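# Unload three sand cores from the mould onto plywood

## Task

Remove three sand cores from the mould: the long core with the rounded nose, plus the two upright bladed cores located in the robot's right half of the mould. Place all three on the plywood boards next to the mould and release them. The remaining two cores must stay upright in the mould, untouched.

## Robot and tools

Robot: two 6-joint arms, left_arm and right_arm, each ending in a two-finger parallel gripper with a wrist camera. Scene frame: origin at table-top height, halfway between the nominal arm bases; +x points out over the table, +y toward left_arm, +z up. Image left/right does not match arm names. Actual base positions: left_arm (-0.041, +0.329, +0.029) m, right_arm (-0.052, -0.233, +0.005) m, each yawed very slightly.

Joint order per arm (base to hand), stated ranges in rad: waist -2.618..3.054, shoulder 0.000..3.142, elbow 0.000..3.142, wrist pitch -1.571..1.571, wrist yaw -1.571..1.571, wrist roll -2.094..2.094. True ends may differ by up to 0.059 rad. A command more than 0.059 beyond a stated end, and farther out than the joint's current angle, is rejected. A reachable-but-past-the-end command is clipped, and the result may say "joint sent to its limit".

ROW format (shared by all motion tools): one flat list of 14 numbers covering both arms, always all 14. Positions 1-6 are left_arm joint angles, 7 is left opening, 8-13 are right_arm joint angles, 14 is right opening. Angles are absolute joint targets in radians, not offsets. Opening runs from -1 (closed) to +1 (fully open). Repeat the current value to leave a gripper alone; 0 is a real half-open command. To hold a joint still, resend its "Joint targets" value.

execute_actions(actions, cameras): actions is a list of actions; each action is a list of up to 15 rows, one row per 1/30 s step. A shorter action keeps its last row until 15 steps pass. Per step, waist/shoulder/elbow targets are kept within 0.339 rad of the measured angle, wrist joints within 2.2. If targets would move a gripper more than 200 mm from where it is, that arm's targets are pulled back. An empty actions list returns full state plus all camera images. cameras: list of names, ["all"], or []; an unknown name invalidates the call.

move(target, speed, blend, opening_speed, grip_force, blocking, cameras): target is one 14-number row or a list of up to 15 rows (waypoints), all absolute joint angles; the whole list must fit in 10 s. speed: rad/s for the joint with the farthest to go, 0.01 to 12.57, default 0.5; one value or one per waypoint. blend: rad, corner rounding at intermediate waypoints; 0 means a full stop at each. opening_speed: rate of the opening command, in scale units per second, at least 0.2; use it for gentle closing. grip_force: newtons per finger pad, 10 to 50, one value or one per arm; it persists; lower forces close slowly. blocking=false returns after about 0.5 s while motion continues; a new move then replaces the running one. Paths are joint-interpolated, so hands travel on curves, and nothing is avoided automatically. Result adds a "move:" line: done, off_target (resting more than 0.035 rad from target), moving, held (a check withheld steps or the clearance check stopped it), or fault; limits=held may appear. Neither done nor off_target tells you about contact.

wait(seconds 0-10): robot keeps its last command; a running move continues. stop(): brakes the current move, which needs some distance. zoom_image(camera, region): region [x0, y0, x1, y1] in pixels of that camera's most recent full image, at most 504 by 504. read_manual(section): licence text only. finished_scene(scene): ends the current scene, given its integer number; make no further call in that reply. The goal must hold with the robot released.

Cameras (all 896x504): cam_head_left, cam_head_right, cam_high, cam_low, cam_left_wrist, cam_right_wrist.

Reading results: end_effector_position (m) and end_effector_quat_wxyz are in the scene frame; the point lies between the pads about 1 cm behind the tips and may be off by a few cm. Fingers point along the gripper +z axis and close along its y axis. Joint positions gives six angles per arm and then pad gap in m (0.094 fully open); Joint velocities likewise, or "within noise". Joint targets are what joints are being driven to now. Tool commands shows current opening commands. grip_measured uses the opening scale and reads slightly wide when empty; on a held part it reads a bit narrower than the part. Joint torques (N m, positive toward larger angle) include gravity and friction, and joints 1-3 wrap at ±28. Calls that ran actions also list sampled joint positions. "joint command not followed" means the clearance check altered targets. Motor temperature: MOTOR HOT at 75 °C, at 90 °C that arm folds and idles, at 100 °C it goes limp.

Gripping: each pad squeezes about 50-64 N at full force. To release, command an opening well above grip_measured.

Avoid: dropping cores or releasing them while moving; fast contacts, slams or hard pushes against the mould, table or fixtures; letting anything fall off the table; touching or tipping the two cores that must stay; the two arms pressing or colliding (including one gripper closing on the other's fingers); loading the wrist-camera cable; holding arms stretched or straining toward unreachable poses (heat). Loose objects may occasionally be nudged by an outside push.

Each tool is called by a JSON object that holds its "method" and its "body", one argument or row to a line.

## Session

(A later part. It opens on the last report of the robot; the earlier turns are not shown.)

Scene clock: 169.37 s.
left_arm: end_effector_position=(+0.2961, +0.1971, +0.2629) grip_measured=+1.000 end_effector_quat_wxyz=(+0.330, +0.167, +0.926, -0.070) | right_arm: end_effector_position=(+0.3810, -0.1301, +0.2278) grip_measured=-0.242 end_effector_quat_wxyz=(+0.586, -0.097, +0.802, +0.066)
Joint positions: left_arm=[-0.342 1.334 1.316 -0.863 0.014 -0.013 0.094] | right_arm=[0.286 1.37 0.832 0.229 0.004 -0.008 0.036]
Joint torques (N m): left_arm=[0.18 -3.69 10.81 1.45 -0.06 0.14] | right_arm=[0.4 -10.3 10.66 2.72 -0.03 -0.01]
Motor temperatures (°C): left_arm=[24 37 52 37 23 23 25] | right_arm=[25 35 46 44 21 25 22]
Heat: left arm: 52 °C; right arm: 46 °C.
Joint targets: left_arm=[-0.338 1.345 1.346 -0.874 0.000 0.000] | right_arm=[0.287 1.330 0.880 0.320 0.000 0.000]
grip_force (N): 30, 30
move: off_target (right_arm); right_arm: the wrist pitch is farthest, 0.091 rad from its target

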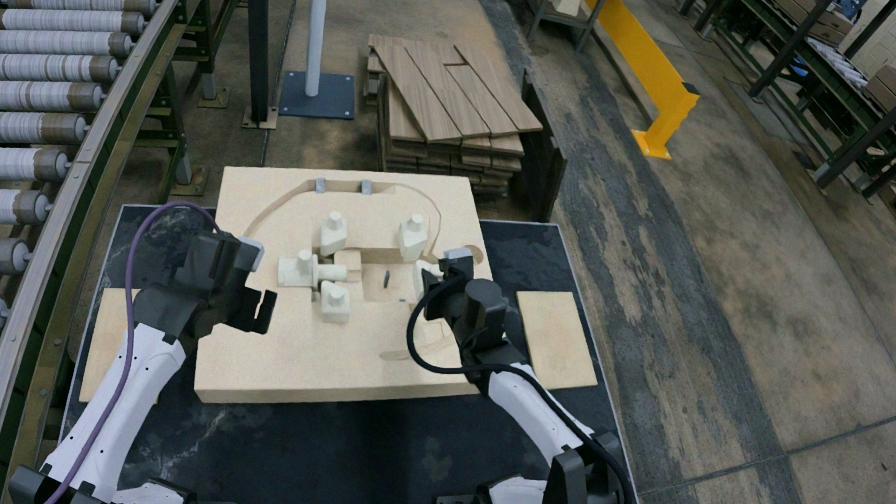

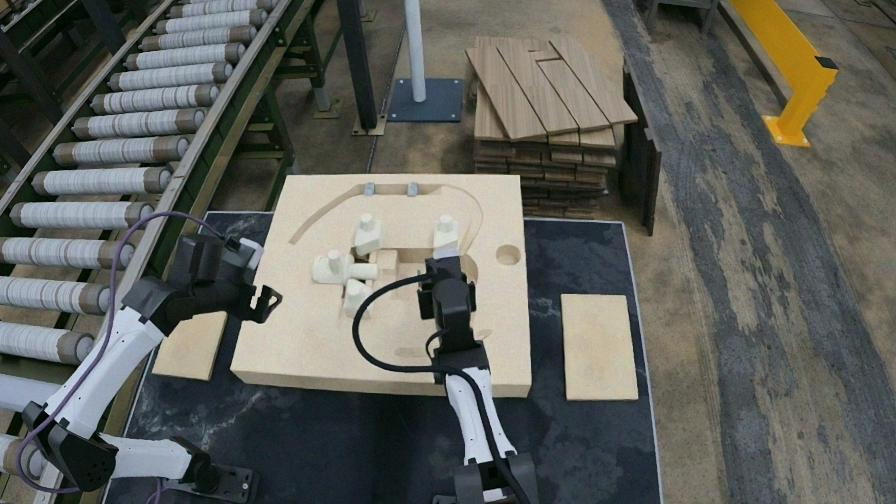

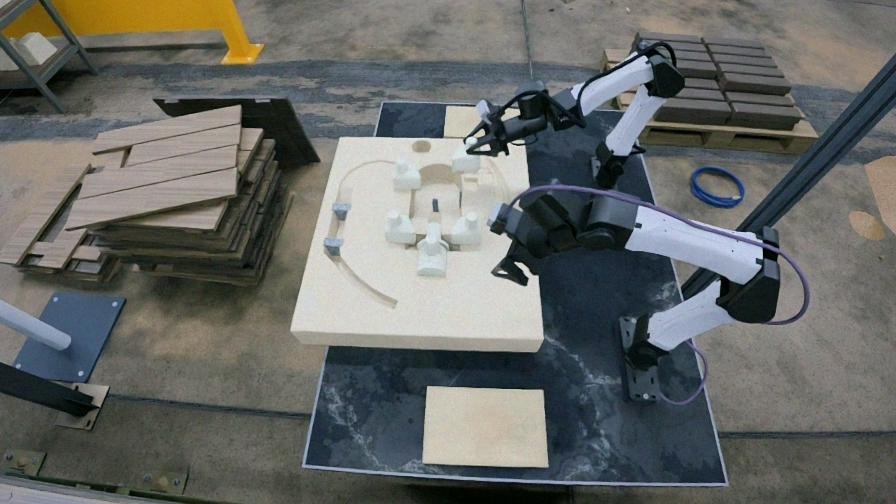

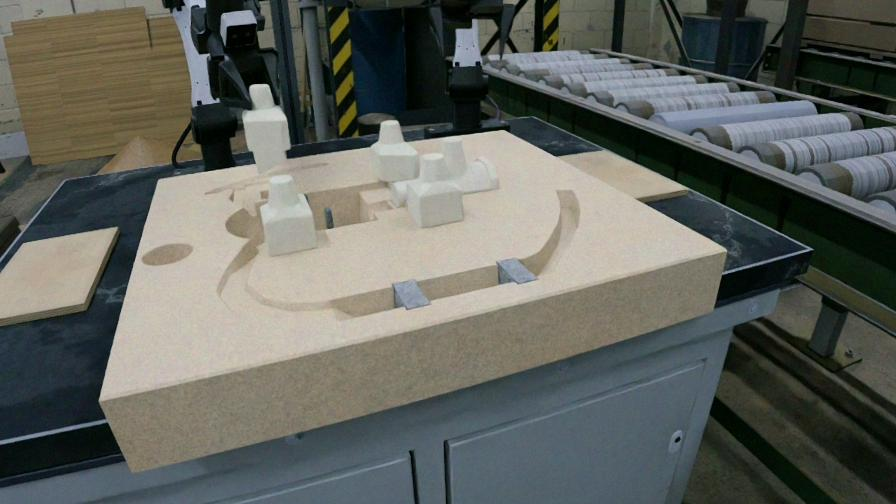

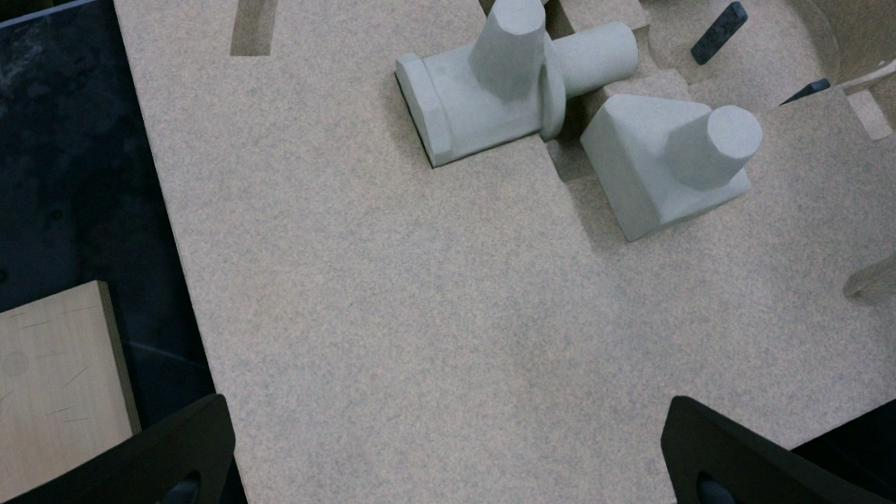

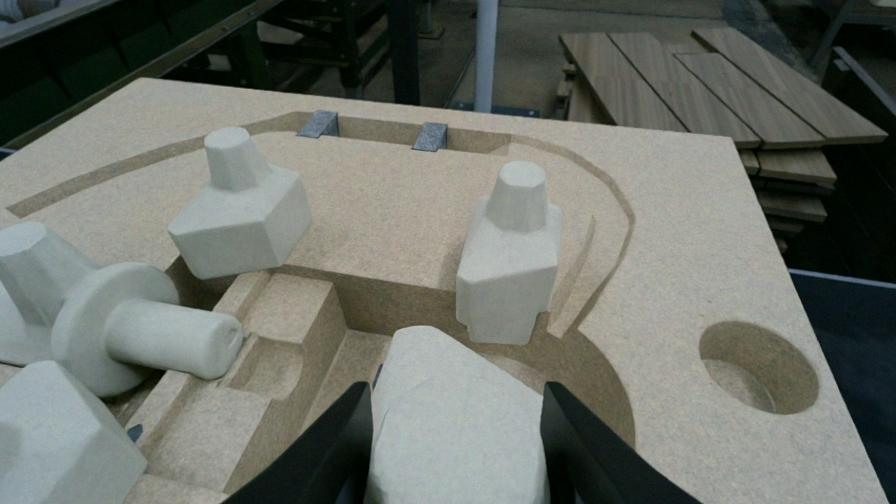

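{"method": "zoom_image", "body": {
  "camera": "cam_low",
  "region": [180, 60, 360, 240]
}}

{"method": "zoom_image", "body": {
  "camera": "cam_high",
  "region": [380, 90, 540, 240]
}}

{"method": "zoom_image", "body": {
  "camera": "cam_left_wrist",
  "region": [700, 0, 896, 200]
}}

{"method": "zoom_image", "body": {
  "camera": "cam_head_left",
  "region": [360, 220, 520, 360]
}}

Scaled by 2.800 from the camera's 896x504 image, which has a finer 1280x720 frame.

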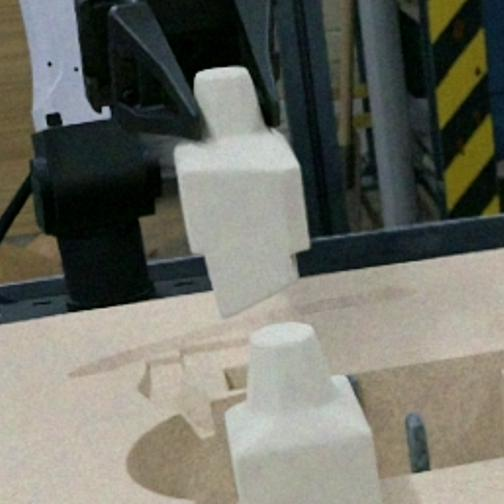

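Scaled by 3.150 from the camera's 896x504 image, which has a finer 1280x720 frame.

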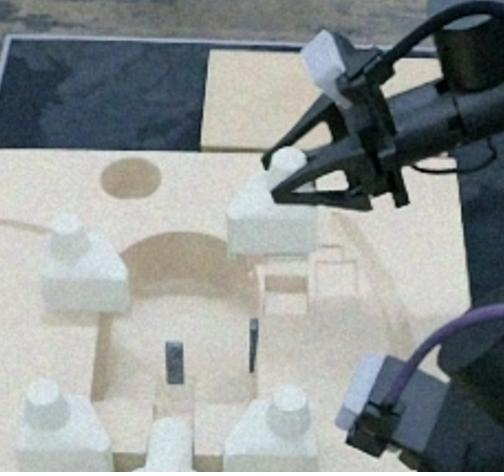

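Scaled by 2.520 from the camera's 896x504 image, which has a finer 1280x720 frame.

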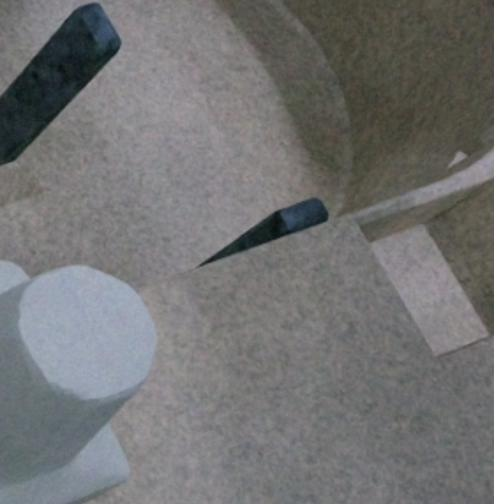

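Scaled by 3.150 from the camera's 896x504 image, which has a finer 1280x720 frame.

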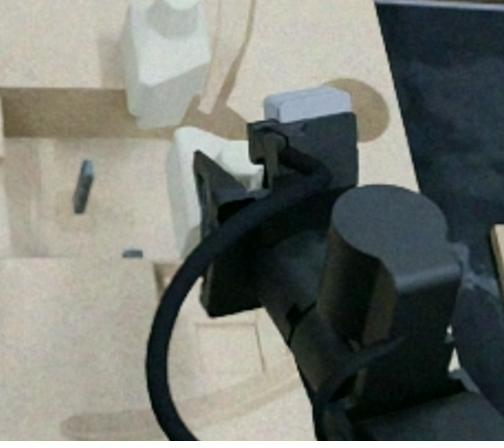

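{"method": "move", "body": {
  "target": [
    [-0.338,1.345,1.346,-0.874,0,0,1,0.287,1.33,0.88,0.32,0,0,-0.4],
    [-0.338,1.345,1.346,-0.874,0,0,1,-0.3,1.33,0.9,0.32,-0.2,-0.4,-0.4],
    [-0.338,1.345,1.346,-0.874,0,0,1,-0.709,1.455,0.878,0.37,-0.625,-1.93,-0.4]
  ],
  "cameras": ["all"],
  "blend": [0,0.3,0],
  "speed": 0.5,
  "grip_force": 50
}}

Scene clock: 262.93 s.
left_arm: end_effector_position=(+0.2961, +0.1971, +0.2629) grip_measured=+1.000 end_effector_quat_wxyz=(+0.330, +0.167, +0.926, -0.070) | right_arm: end_effector_position=(+0.3295, -0.4572, +0.2190) grip_measured=-0.260 end_effector_quat_wxyz=(-0.364, +0.569, -0.557, +0.483)
Joint positions: left_arm=[-0.342 1.334 1.316 -0.863 0.014 -0.013 0.094] | right_arm=[-0.705 1.457 0.846 0.28 -0.6 -1.912 0.035]
Joint torques (N m): left_arm=[0.25 -3.67 10.88 1.45 -0.06 0.14] | right_arm=[-0.01 -6.86 9.1 2.59 -0.41 -0.19]
Motor temperatures (°C): left_arm=[23 36 55 36 22 23 25] | right_arm=[25 38 56 58 21 25 23]
Heat: left arm: 55 °C; right arm: 58 °C.
Joint targets: left_arm=[-0.338 1.345 1.346 -0.874 0.000 0.000] | right_arm=[-0.709 1.455 0.878 0.370 -0.625 -1.930]
move: off_target (right_arm); blend cut to 0.2935 rad at target 2; right_arm: the wrist pitch is farthest, 0.090 rad from its target

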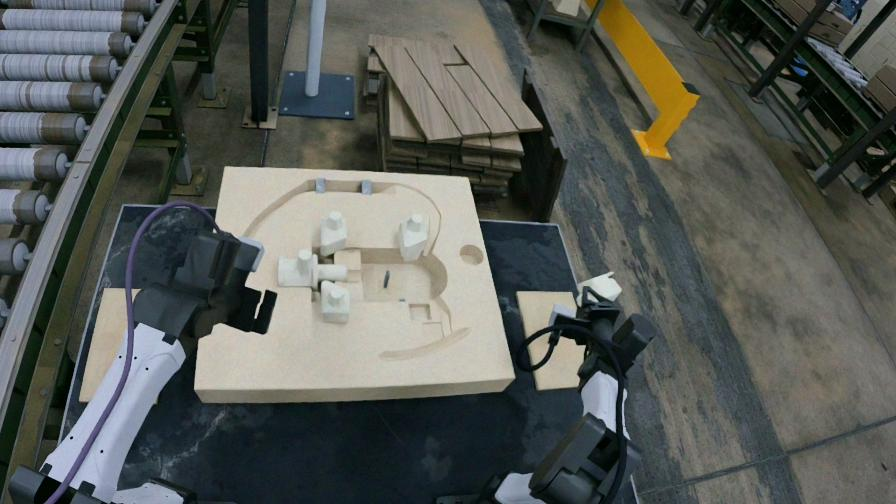

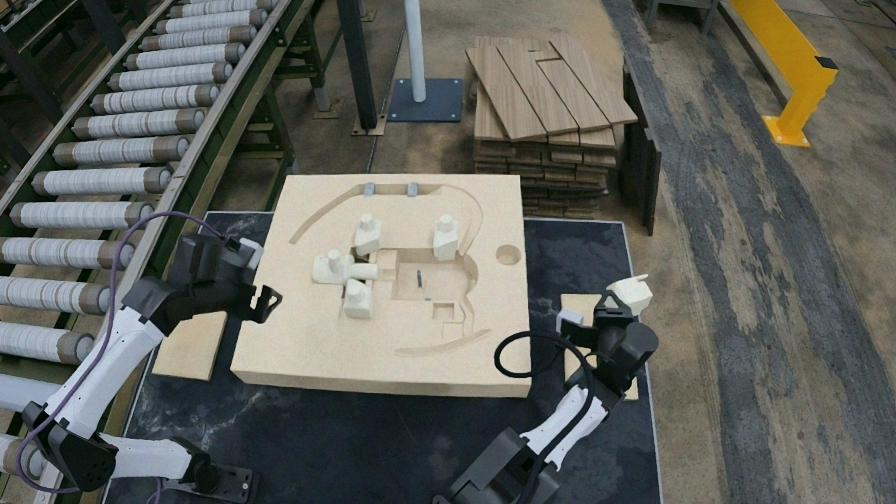

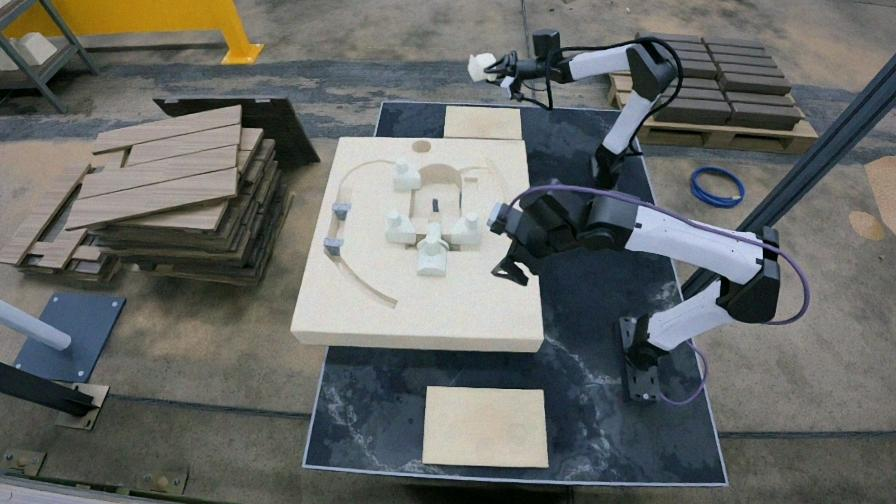

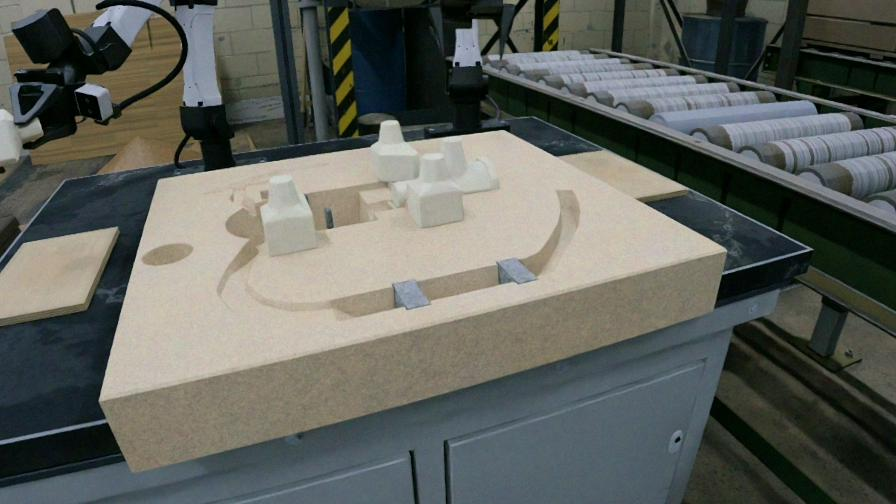

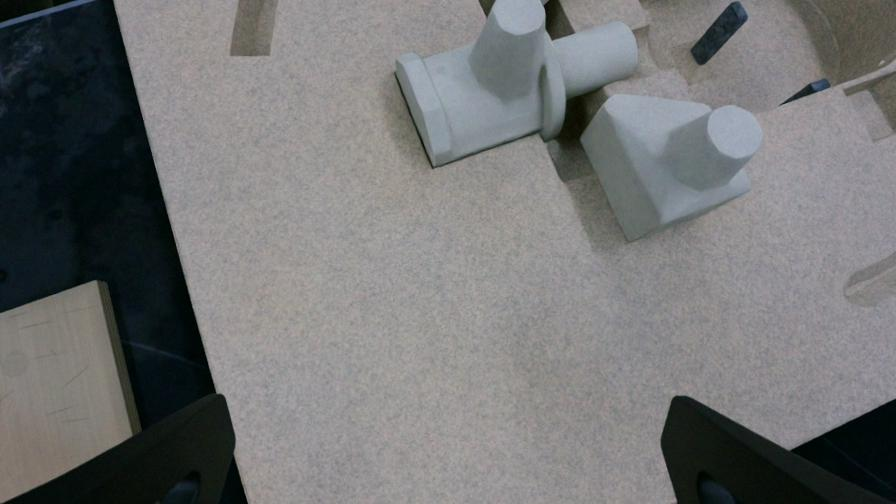

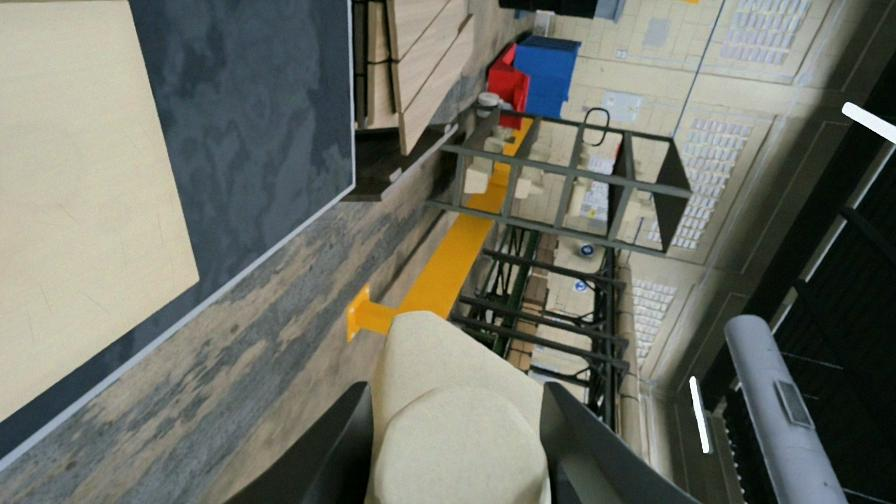

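{"method": "zoom_image", "body": {
  "camera": "cam_head_right",
  "region": [480, 250, 680, 420]
}}

{"method": "zoom_image", "body": {
  "camera": "cam_high",
  "region": [430, 20, 610, 150]
}}

Scaled by 2.520 from the camera's 896x504 image, which has a finer 1280x720 frame.

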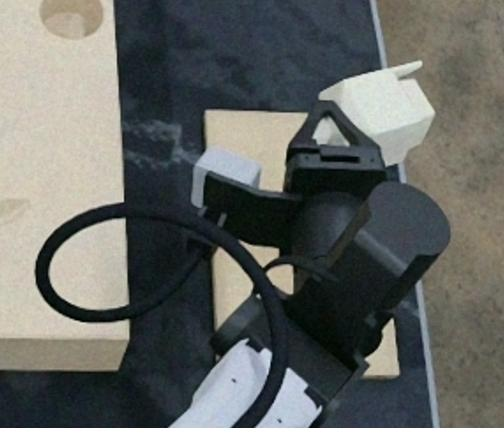

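Scaled by 2.800 from the camera's 896x504 image, which has a finer 1280x720 frame.

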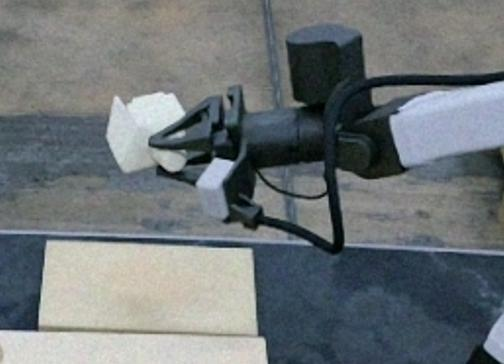

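{"method": "move", "body": {
  "target": [-0.338,1.345,1.346,-0.874,0,0,1,-0.709,1.953,0.61,1.127,-0.625,-1.9,-0.4],
  "cameras": ["all"],
  "speed": 0.4
}}

Scene clock: 291.13 s.
left_arm: end_effector_position=(+0.2961, +0.1971, +0.2629) grip_measured=+1.000 end_effector_quat_wxyz=(+0.330, +0.167, +0.926, -0.070) | right_arm: end_effector_position=(+0.3343, -0.4613, +0.0694) grip_measured=-0.260 end_effector_quat_wxyz=(-0.366, +0.568, -0.553, +0.488)
Joint positions: left_arm=[-0.342 1.334 1.316 -0.863 0.014 -0.013 0.094] | right_arm=[-0.705 1.956 0.602 1.037 -0.602 -1.909 0.035]
Joint torques (N m): left_arm=[0.23 -3.58 10.88 1.44 -0.07 0.14] | right_arm=[0.13 -9.13 4.83 2.59 -0.38 0.06]
Motor temperatures (°C): left_arm=[23 36 55 36 22 23 25] | right_arm=[25 38 50 56 21 25 24]
Heat: left arm: 55 °C; right arm: 56 °C.
Joint targets: left_arm=[-0.338 1.345 1.346 -0.874 0.000 0.000] | right_arm=[-0.709 1.953 0.610 1.127 -0.625 -1.900]
move: off_target (right_arm); right_arm: the wrist pitch is farthest, 0.090 rad from its target

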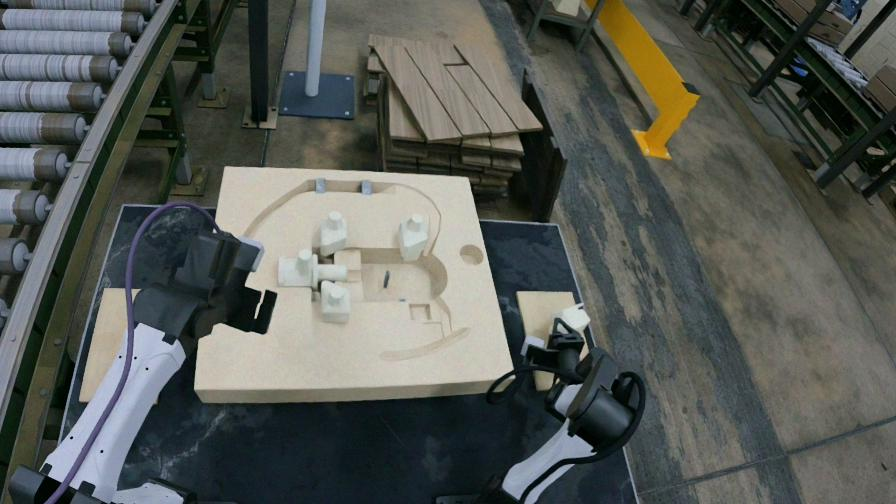

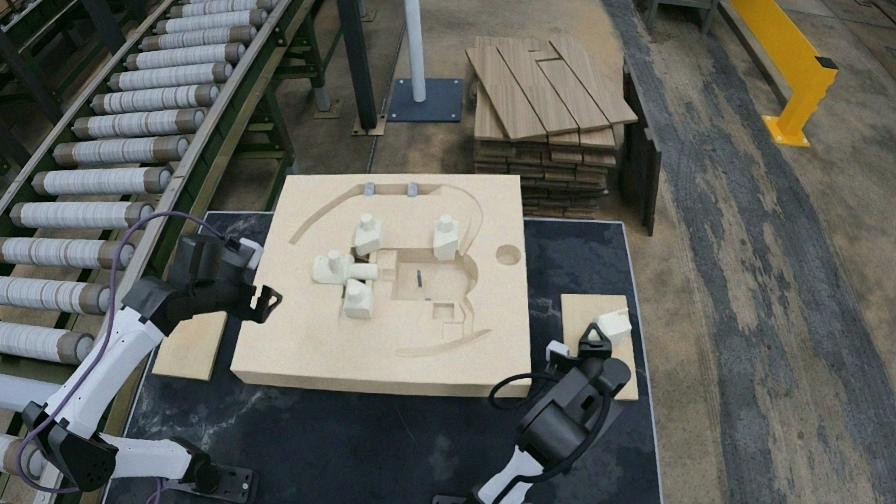

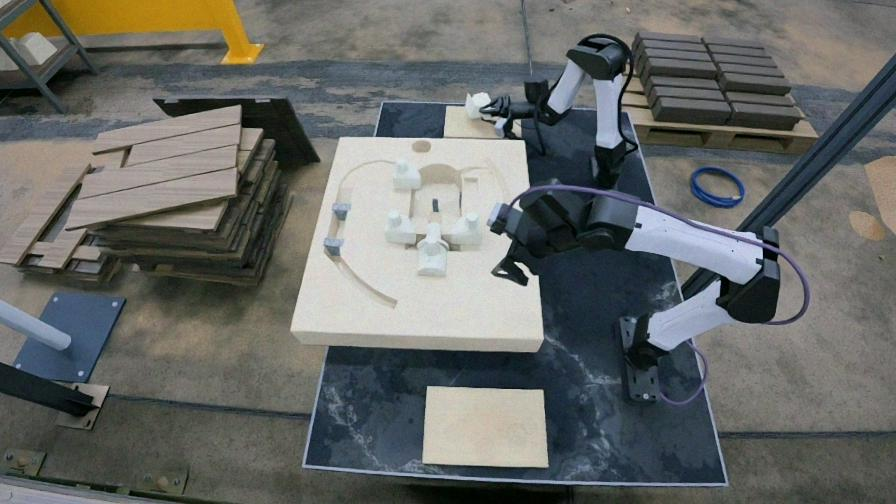

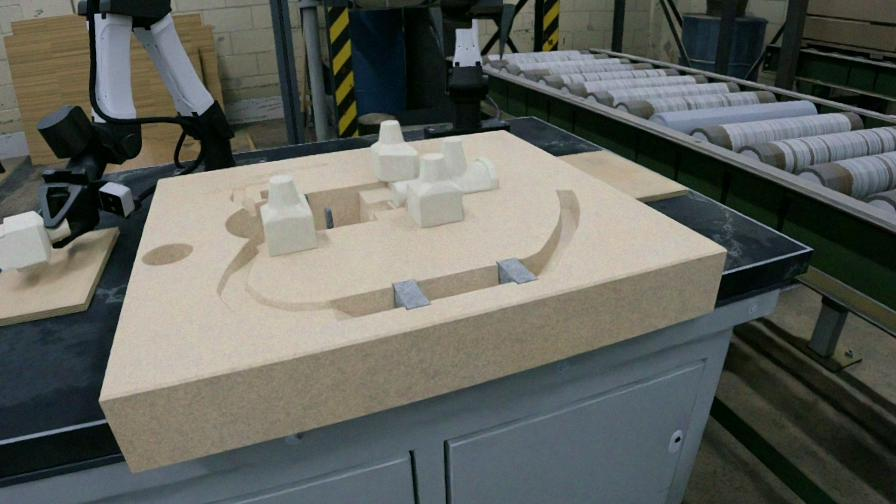

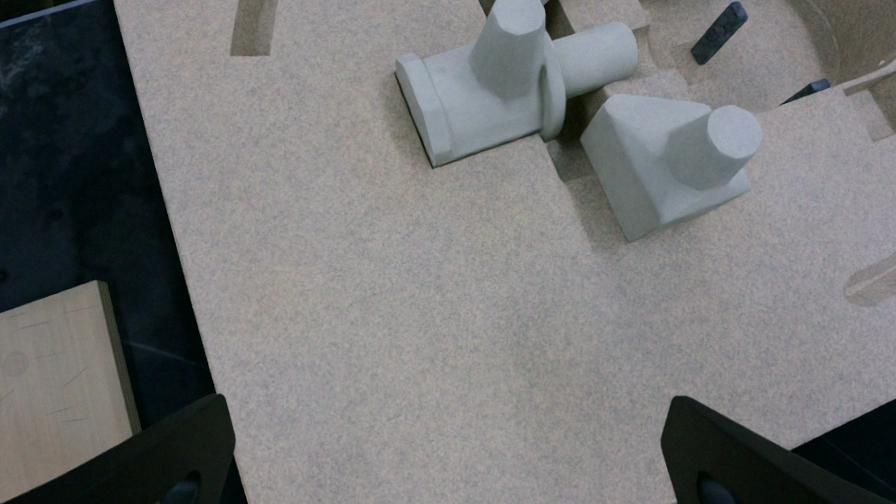

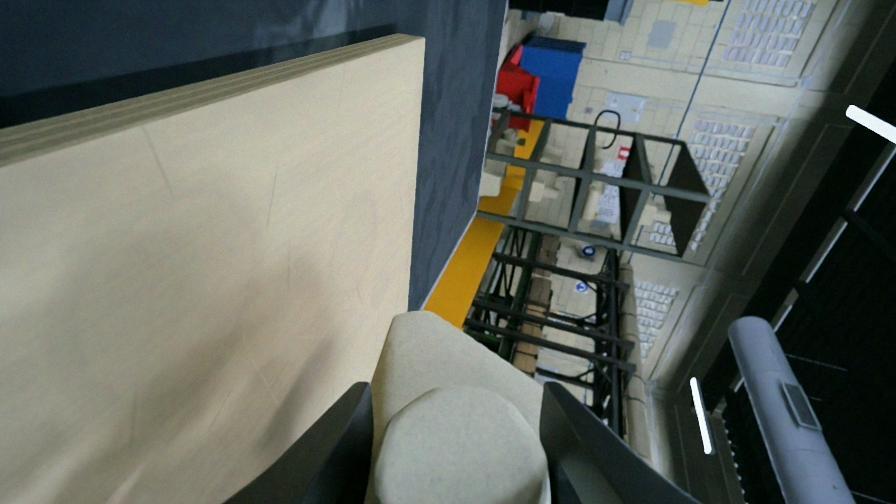

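{"method": "move", "body": {
  "target": [-0.338,1.345,1.346,-0.874,0,0,1,-0.709,2.03,0.61,1.204,-0.625,-1.9,-0.4],
  "cameras": ["cam_low","cam_right_wrist","cam_head_right"],
  "speed": 0.1
}}

{"method": "zoom_image", "body": {
  "camera": "cam_low",
  "region": [0, 170, 160, 330]
}}

Scene clock: 296.73 s.
left_arm: end_effector_position=(+0.2961, +0.1971, +0.2629) grip_measured=+1.000 end_effector_quat_wxyz=(+0.330, +0.167, +0.926, -0.070) | right_arm: end_effector_position=(+0.3350, -0.4619, +0.0544) grip_measured=-0.260 end_effector_quat_wxyz=(-0.366, +0.568, -0.552, +0.489)
Joint positions: left_arm=[-0.342 1.334 1.316 -0.863 0.014 -0.013 0.094] | right_arm=[-0.705 2.03 0.602 1.114 -0.602 -1.909 0.035]
Joint torques (N m): left_arm=[0.27 -3.67 10.93 1.44 -0.05 0.13] | right_arm=[0.03 -9.06 4.57 2.5 -0.41 0.09]
Motor temperatures (°C): left_arm=[23 35 55 36 22 23 25] | right_arm=[25 38 49 57 21 24 24]
Heat: left arm: 55 °C; right arm: 57 °C.
Joint targets: left_arm=[-0.338 1.345 1.346 -0.874 0.000 0.000] | right_arm=[-0.709 2.030 0.610 1.204 -0.625 -1.900]
move: off_target (right_arm); right_arm: the wrist pitch is farthest, 0.090 rad from its target
Images, in order (width x height): cam_head_right 896x504, cam_low 896x504, cam_right_wrist 896x504.

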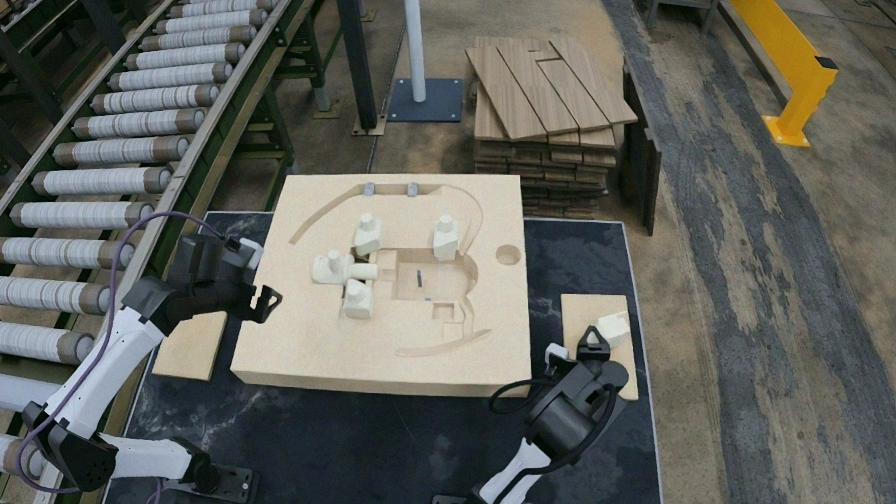

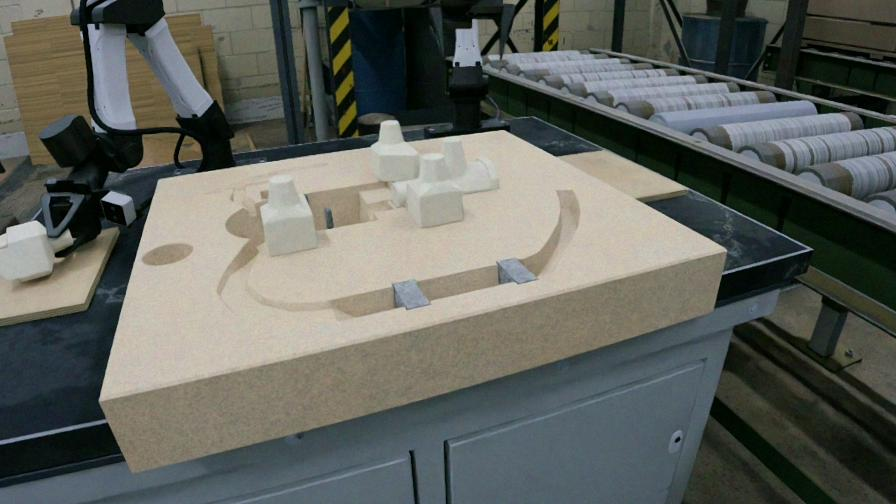

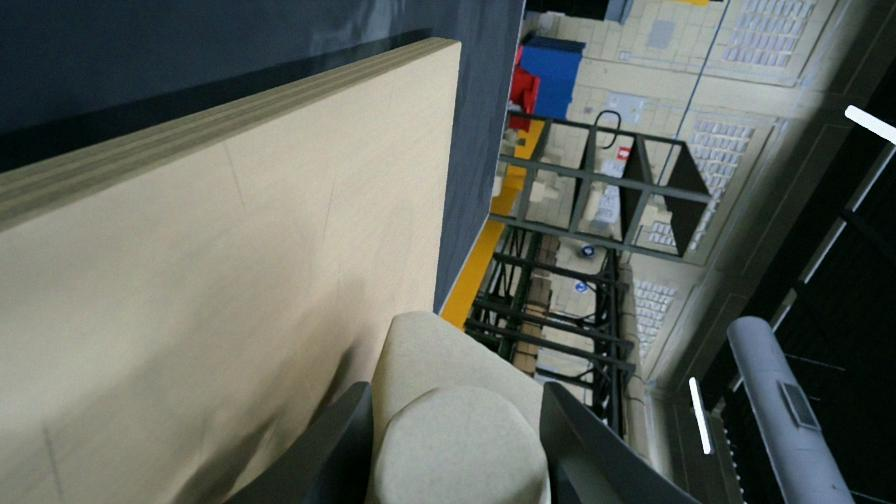

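Scaled by 3.150 from the camera's 896x504 image, which has a finer 1280x720 frame.

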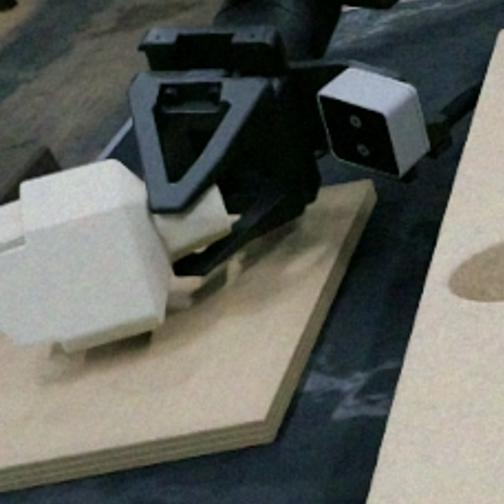

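{"method": "move", "body": {
  "target": [-0.338,1.345,1.346,-0.874,0,0,1,-0.709,2.08,0.61,1.25,-0.625,-1.9,-0.4],
  "cameras": ["cam_low","cam_right_wrist","cam_head_right"],
  "speed": 0.06
}}

{"method": "zoom_image", "body": {
  "camera": "cam_low",
  "region": [0, 170, 160, 330]
}}

Scene clock: 301.40 s.
left_arm: end_effector_position=(+0.2961, +0.1971, +0.2629) grip_measured=+1.000 end_effector_quat_wxyz=(+0.330, +0.167, +0.926, -0.070) | right_arm: end_effector_position=(+0.3354, -0.4618, +0.0462) grip_measured=-0.260 end_effector_quat_wxyz=(-0.367, +0.567, -0.550, +0.491)
Joint positions: left_arm=[-0.342 1.334 1.316 -0.863 0.014 -0.013 0.094] | right_arm=[-0.705 2.076 0.602 1.167 -0.604 -1.908 0.035]
Joint torques (N m): left_arm=[0.32 -3.63 10.96 1.44 -0.06 0.14] | right_arm=[0.02 -8.87 4.3 2.51 -0.37 0.07]
Motor temperatures (°C): left_arm=[23 35 55 36 22 23 25] | right_arm=[25 39 48 57 21 24 24]
Heat: left arm: 55 °C; right arm: 57 °C.
Joint targets: left_arm=[-0.338 1.345 1.346 -0.874 0.000 0.000] | right_arm=[-0.709 2.080 0.610 1.250 -0.625 -1.900]
move: off_target (right_arm); right_arm: the wrist pitch is farthest, 0.083 rad from its target
Images, in order (width x height): cam_head_right 896x504, cam_low 896x504, cam_right_wrist 896x504.

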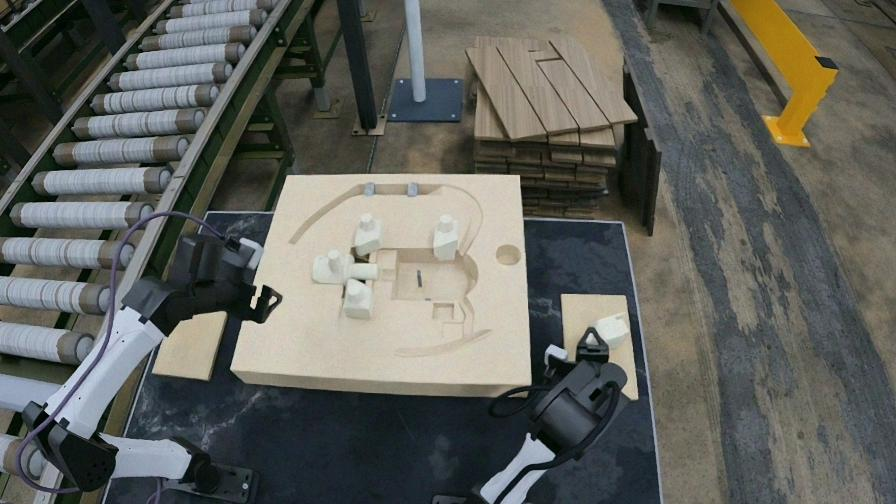

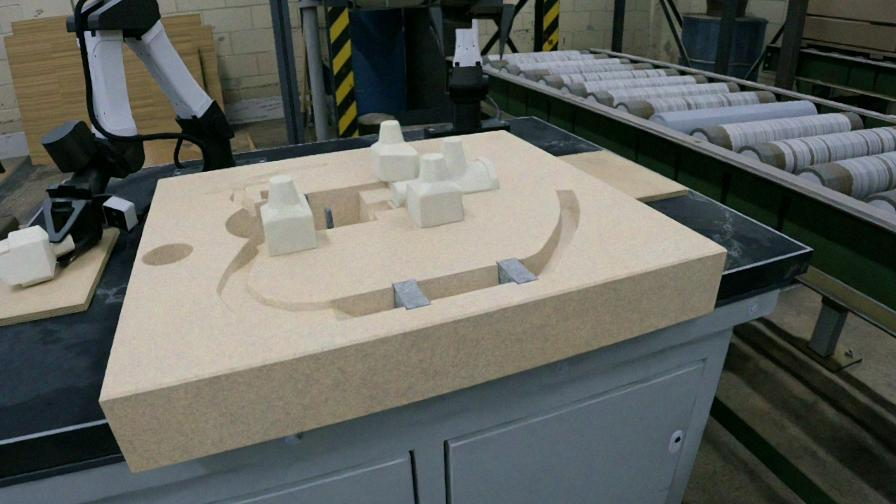

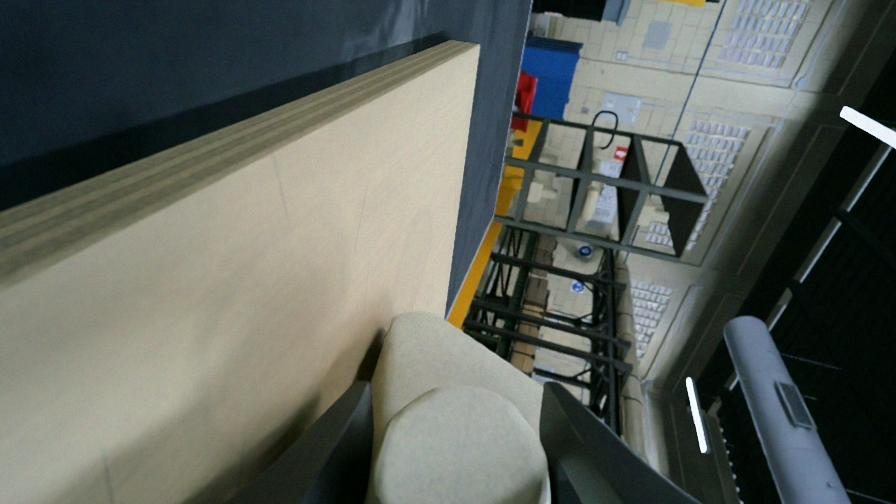

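Scaled by 3.150 from the camera's 896x504 image, which has a finer 1280x720 frame.

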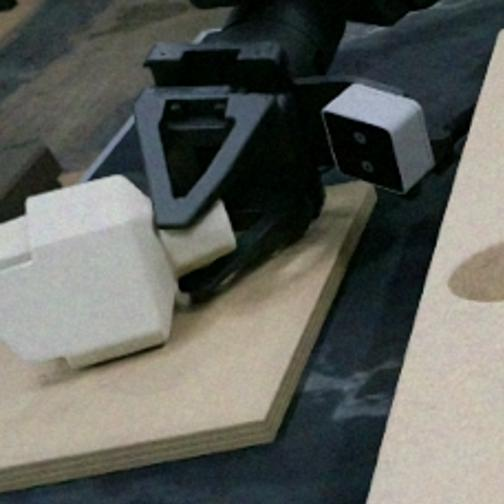

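{"method": "move", "body": {
  "target": [-0.338,1.345,1.346,-0.874,0,0,1,-0.709,2.12,0.61,1.28,-0.625,-1.9,-0.4],
  "cameras": ["cam_low","cam_right_wrist"],
  "speed": 0.06
}}

{"method": "zoom_image", "body": {
  "camera": "cam_low",
  "region": [0, 170, 160, 330]
}}

Scene clock: 305.63 s.
left_arm: end_effector_position=(+0.2961, +0.1971, +0.2629) grip_measured=+1.000 end_effector_quat_wxyz=(+0.330, +0.167, +0.926, -0.070) | right_arm: end_effector_position=(+0.3373, -0.4615, +0.0489) grip_measured=-0.260 end_effector_quat_wxyz=(-0.373, +0.564, -0.537, +0.504)
Joint positions: left_arm=[-0.342 1.334 1.316 -0.863 0.014 -0.013 0.094] | right_arm=[-0.705 2.104 0.602 1.236 -0.615 -1.899 0.035]
Joint torques (N m): left_arm=[0.34 -3.62 10.91 1.45 -0.06 0.15] | right_arm=[0.03 -7.83 4.14 2.18 -0.23 -0.03]
Motor temperatures (°C): left_arm=[23 35 55 36 22 23 25] | right_arm=[25 38 47 58 21 24 24]
Heat: left arm: 55 °C; right arm: 58 °C.
Joint targets: left_arm=[-0.338 1.345 1.346 -0.874 0.000 0.000] | right_arm=[-0.709 2.120 0.610 1.280 -0.625 -1.900]
move: off_target (right_arm); right_arm: the wrist pitch is farthest, 0.044 rad from its target
Images, in order (width x height): cam_low 896x504, cam_right_wrist 896x504.

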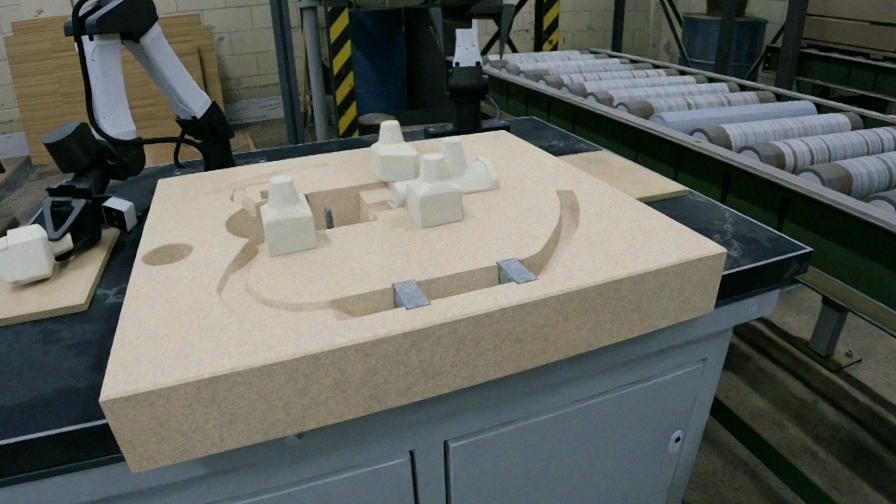

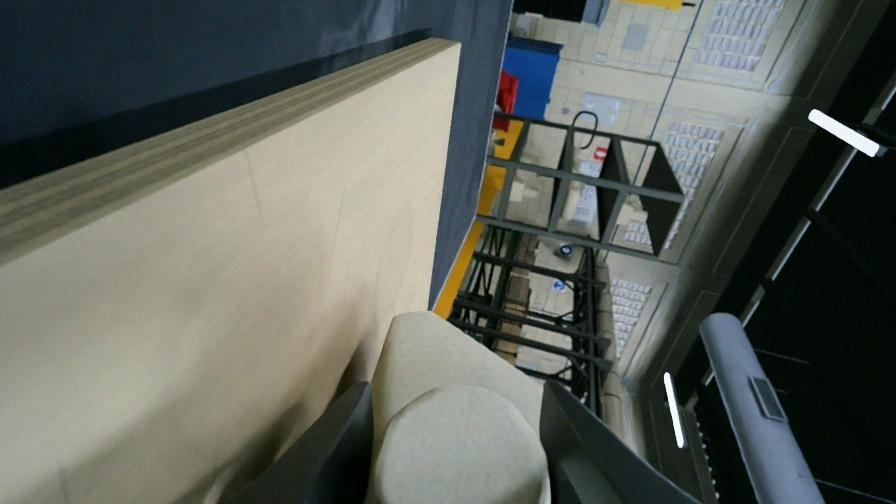

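Scaled by 3.150 from the camera's 896x504 image, which has a finer 1280x720 frame.

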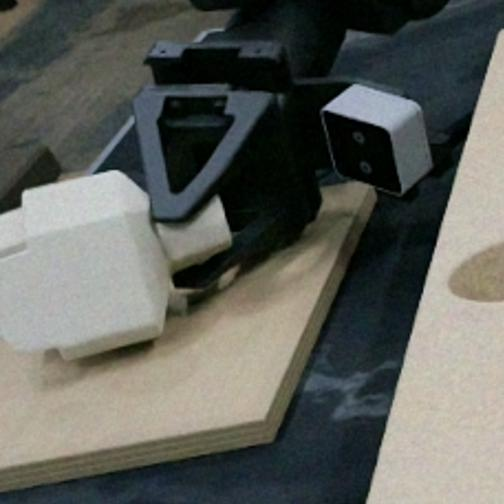

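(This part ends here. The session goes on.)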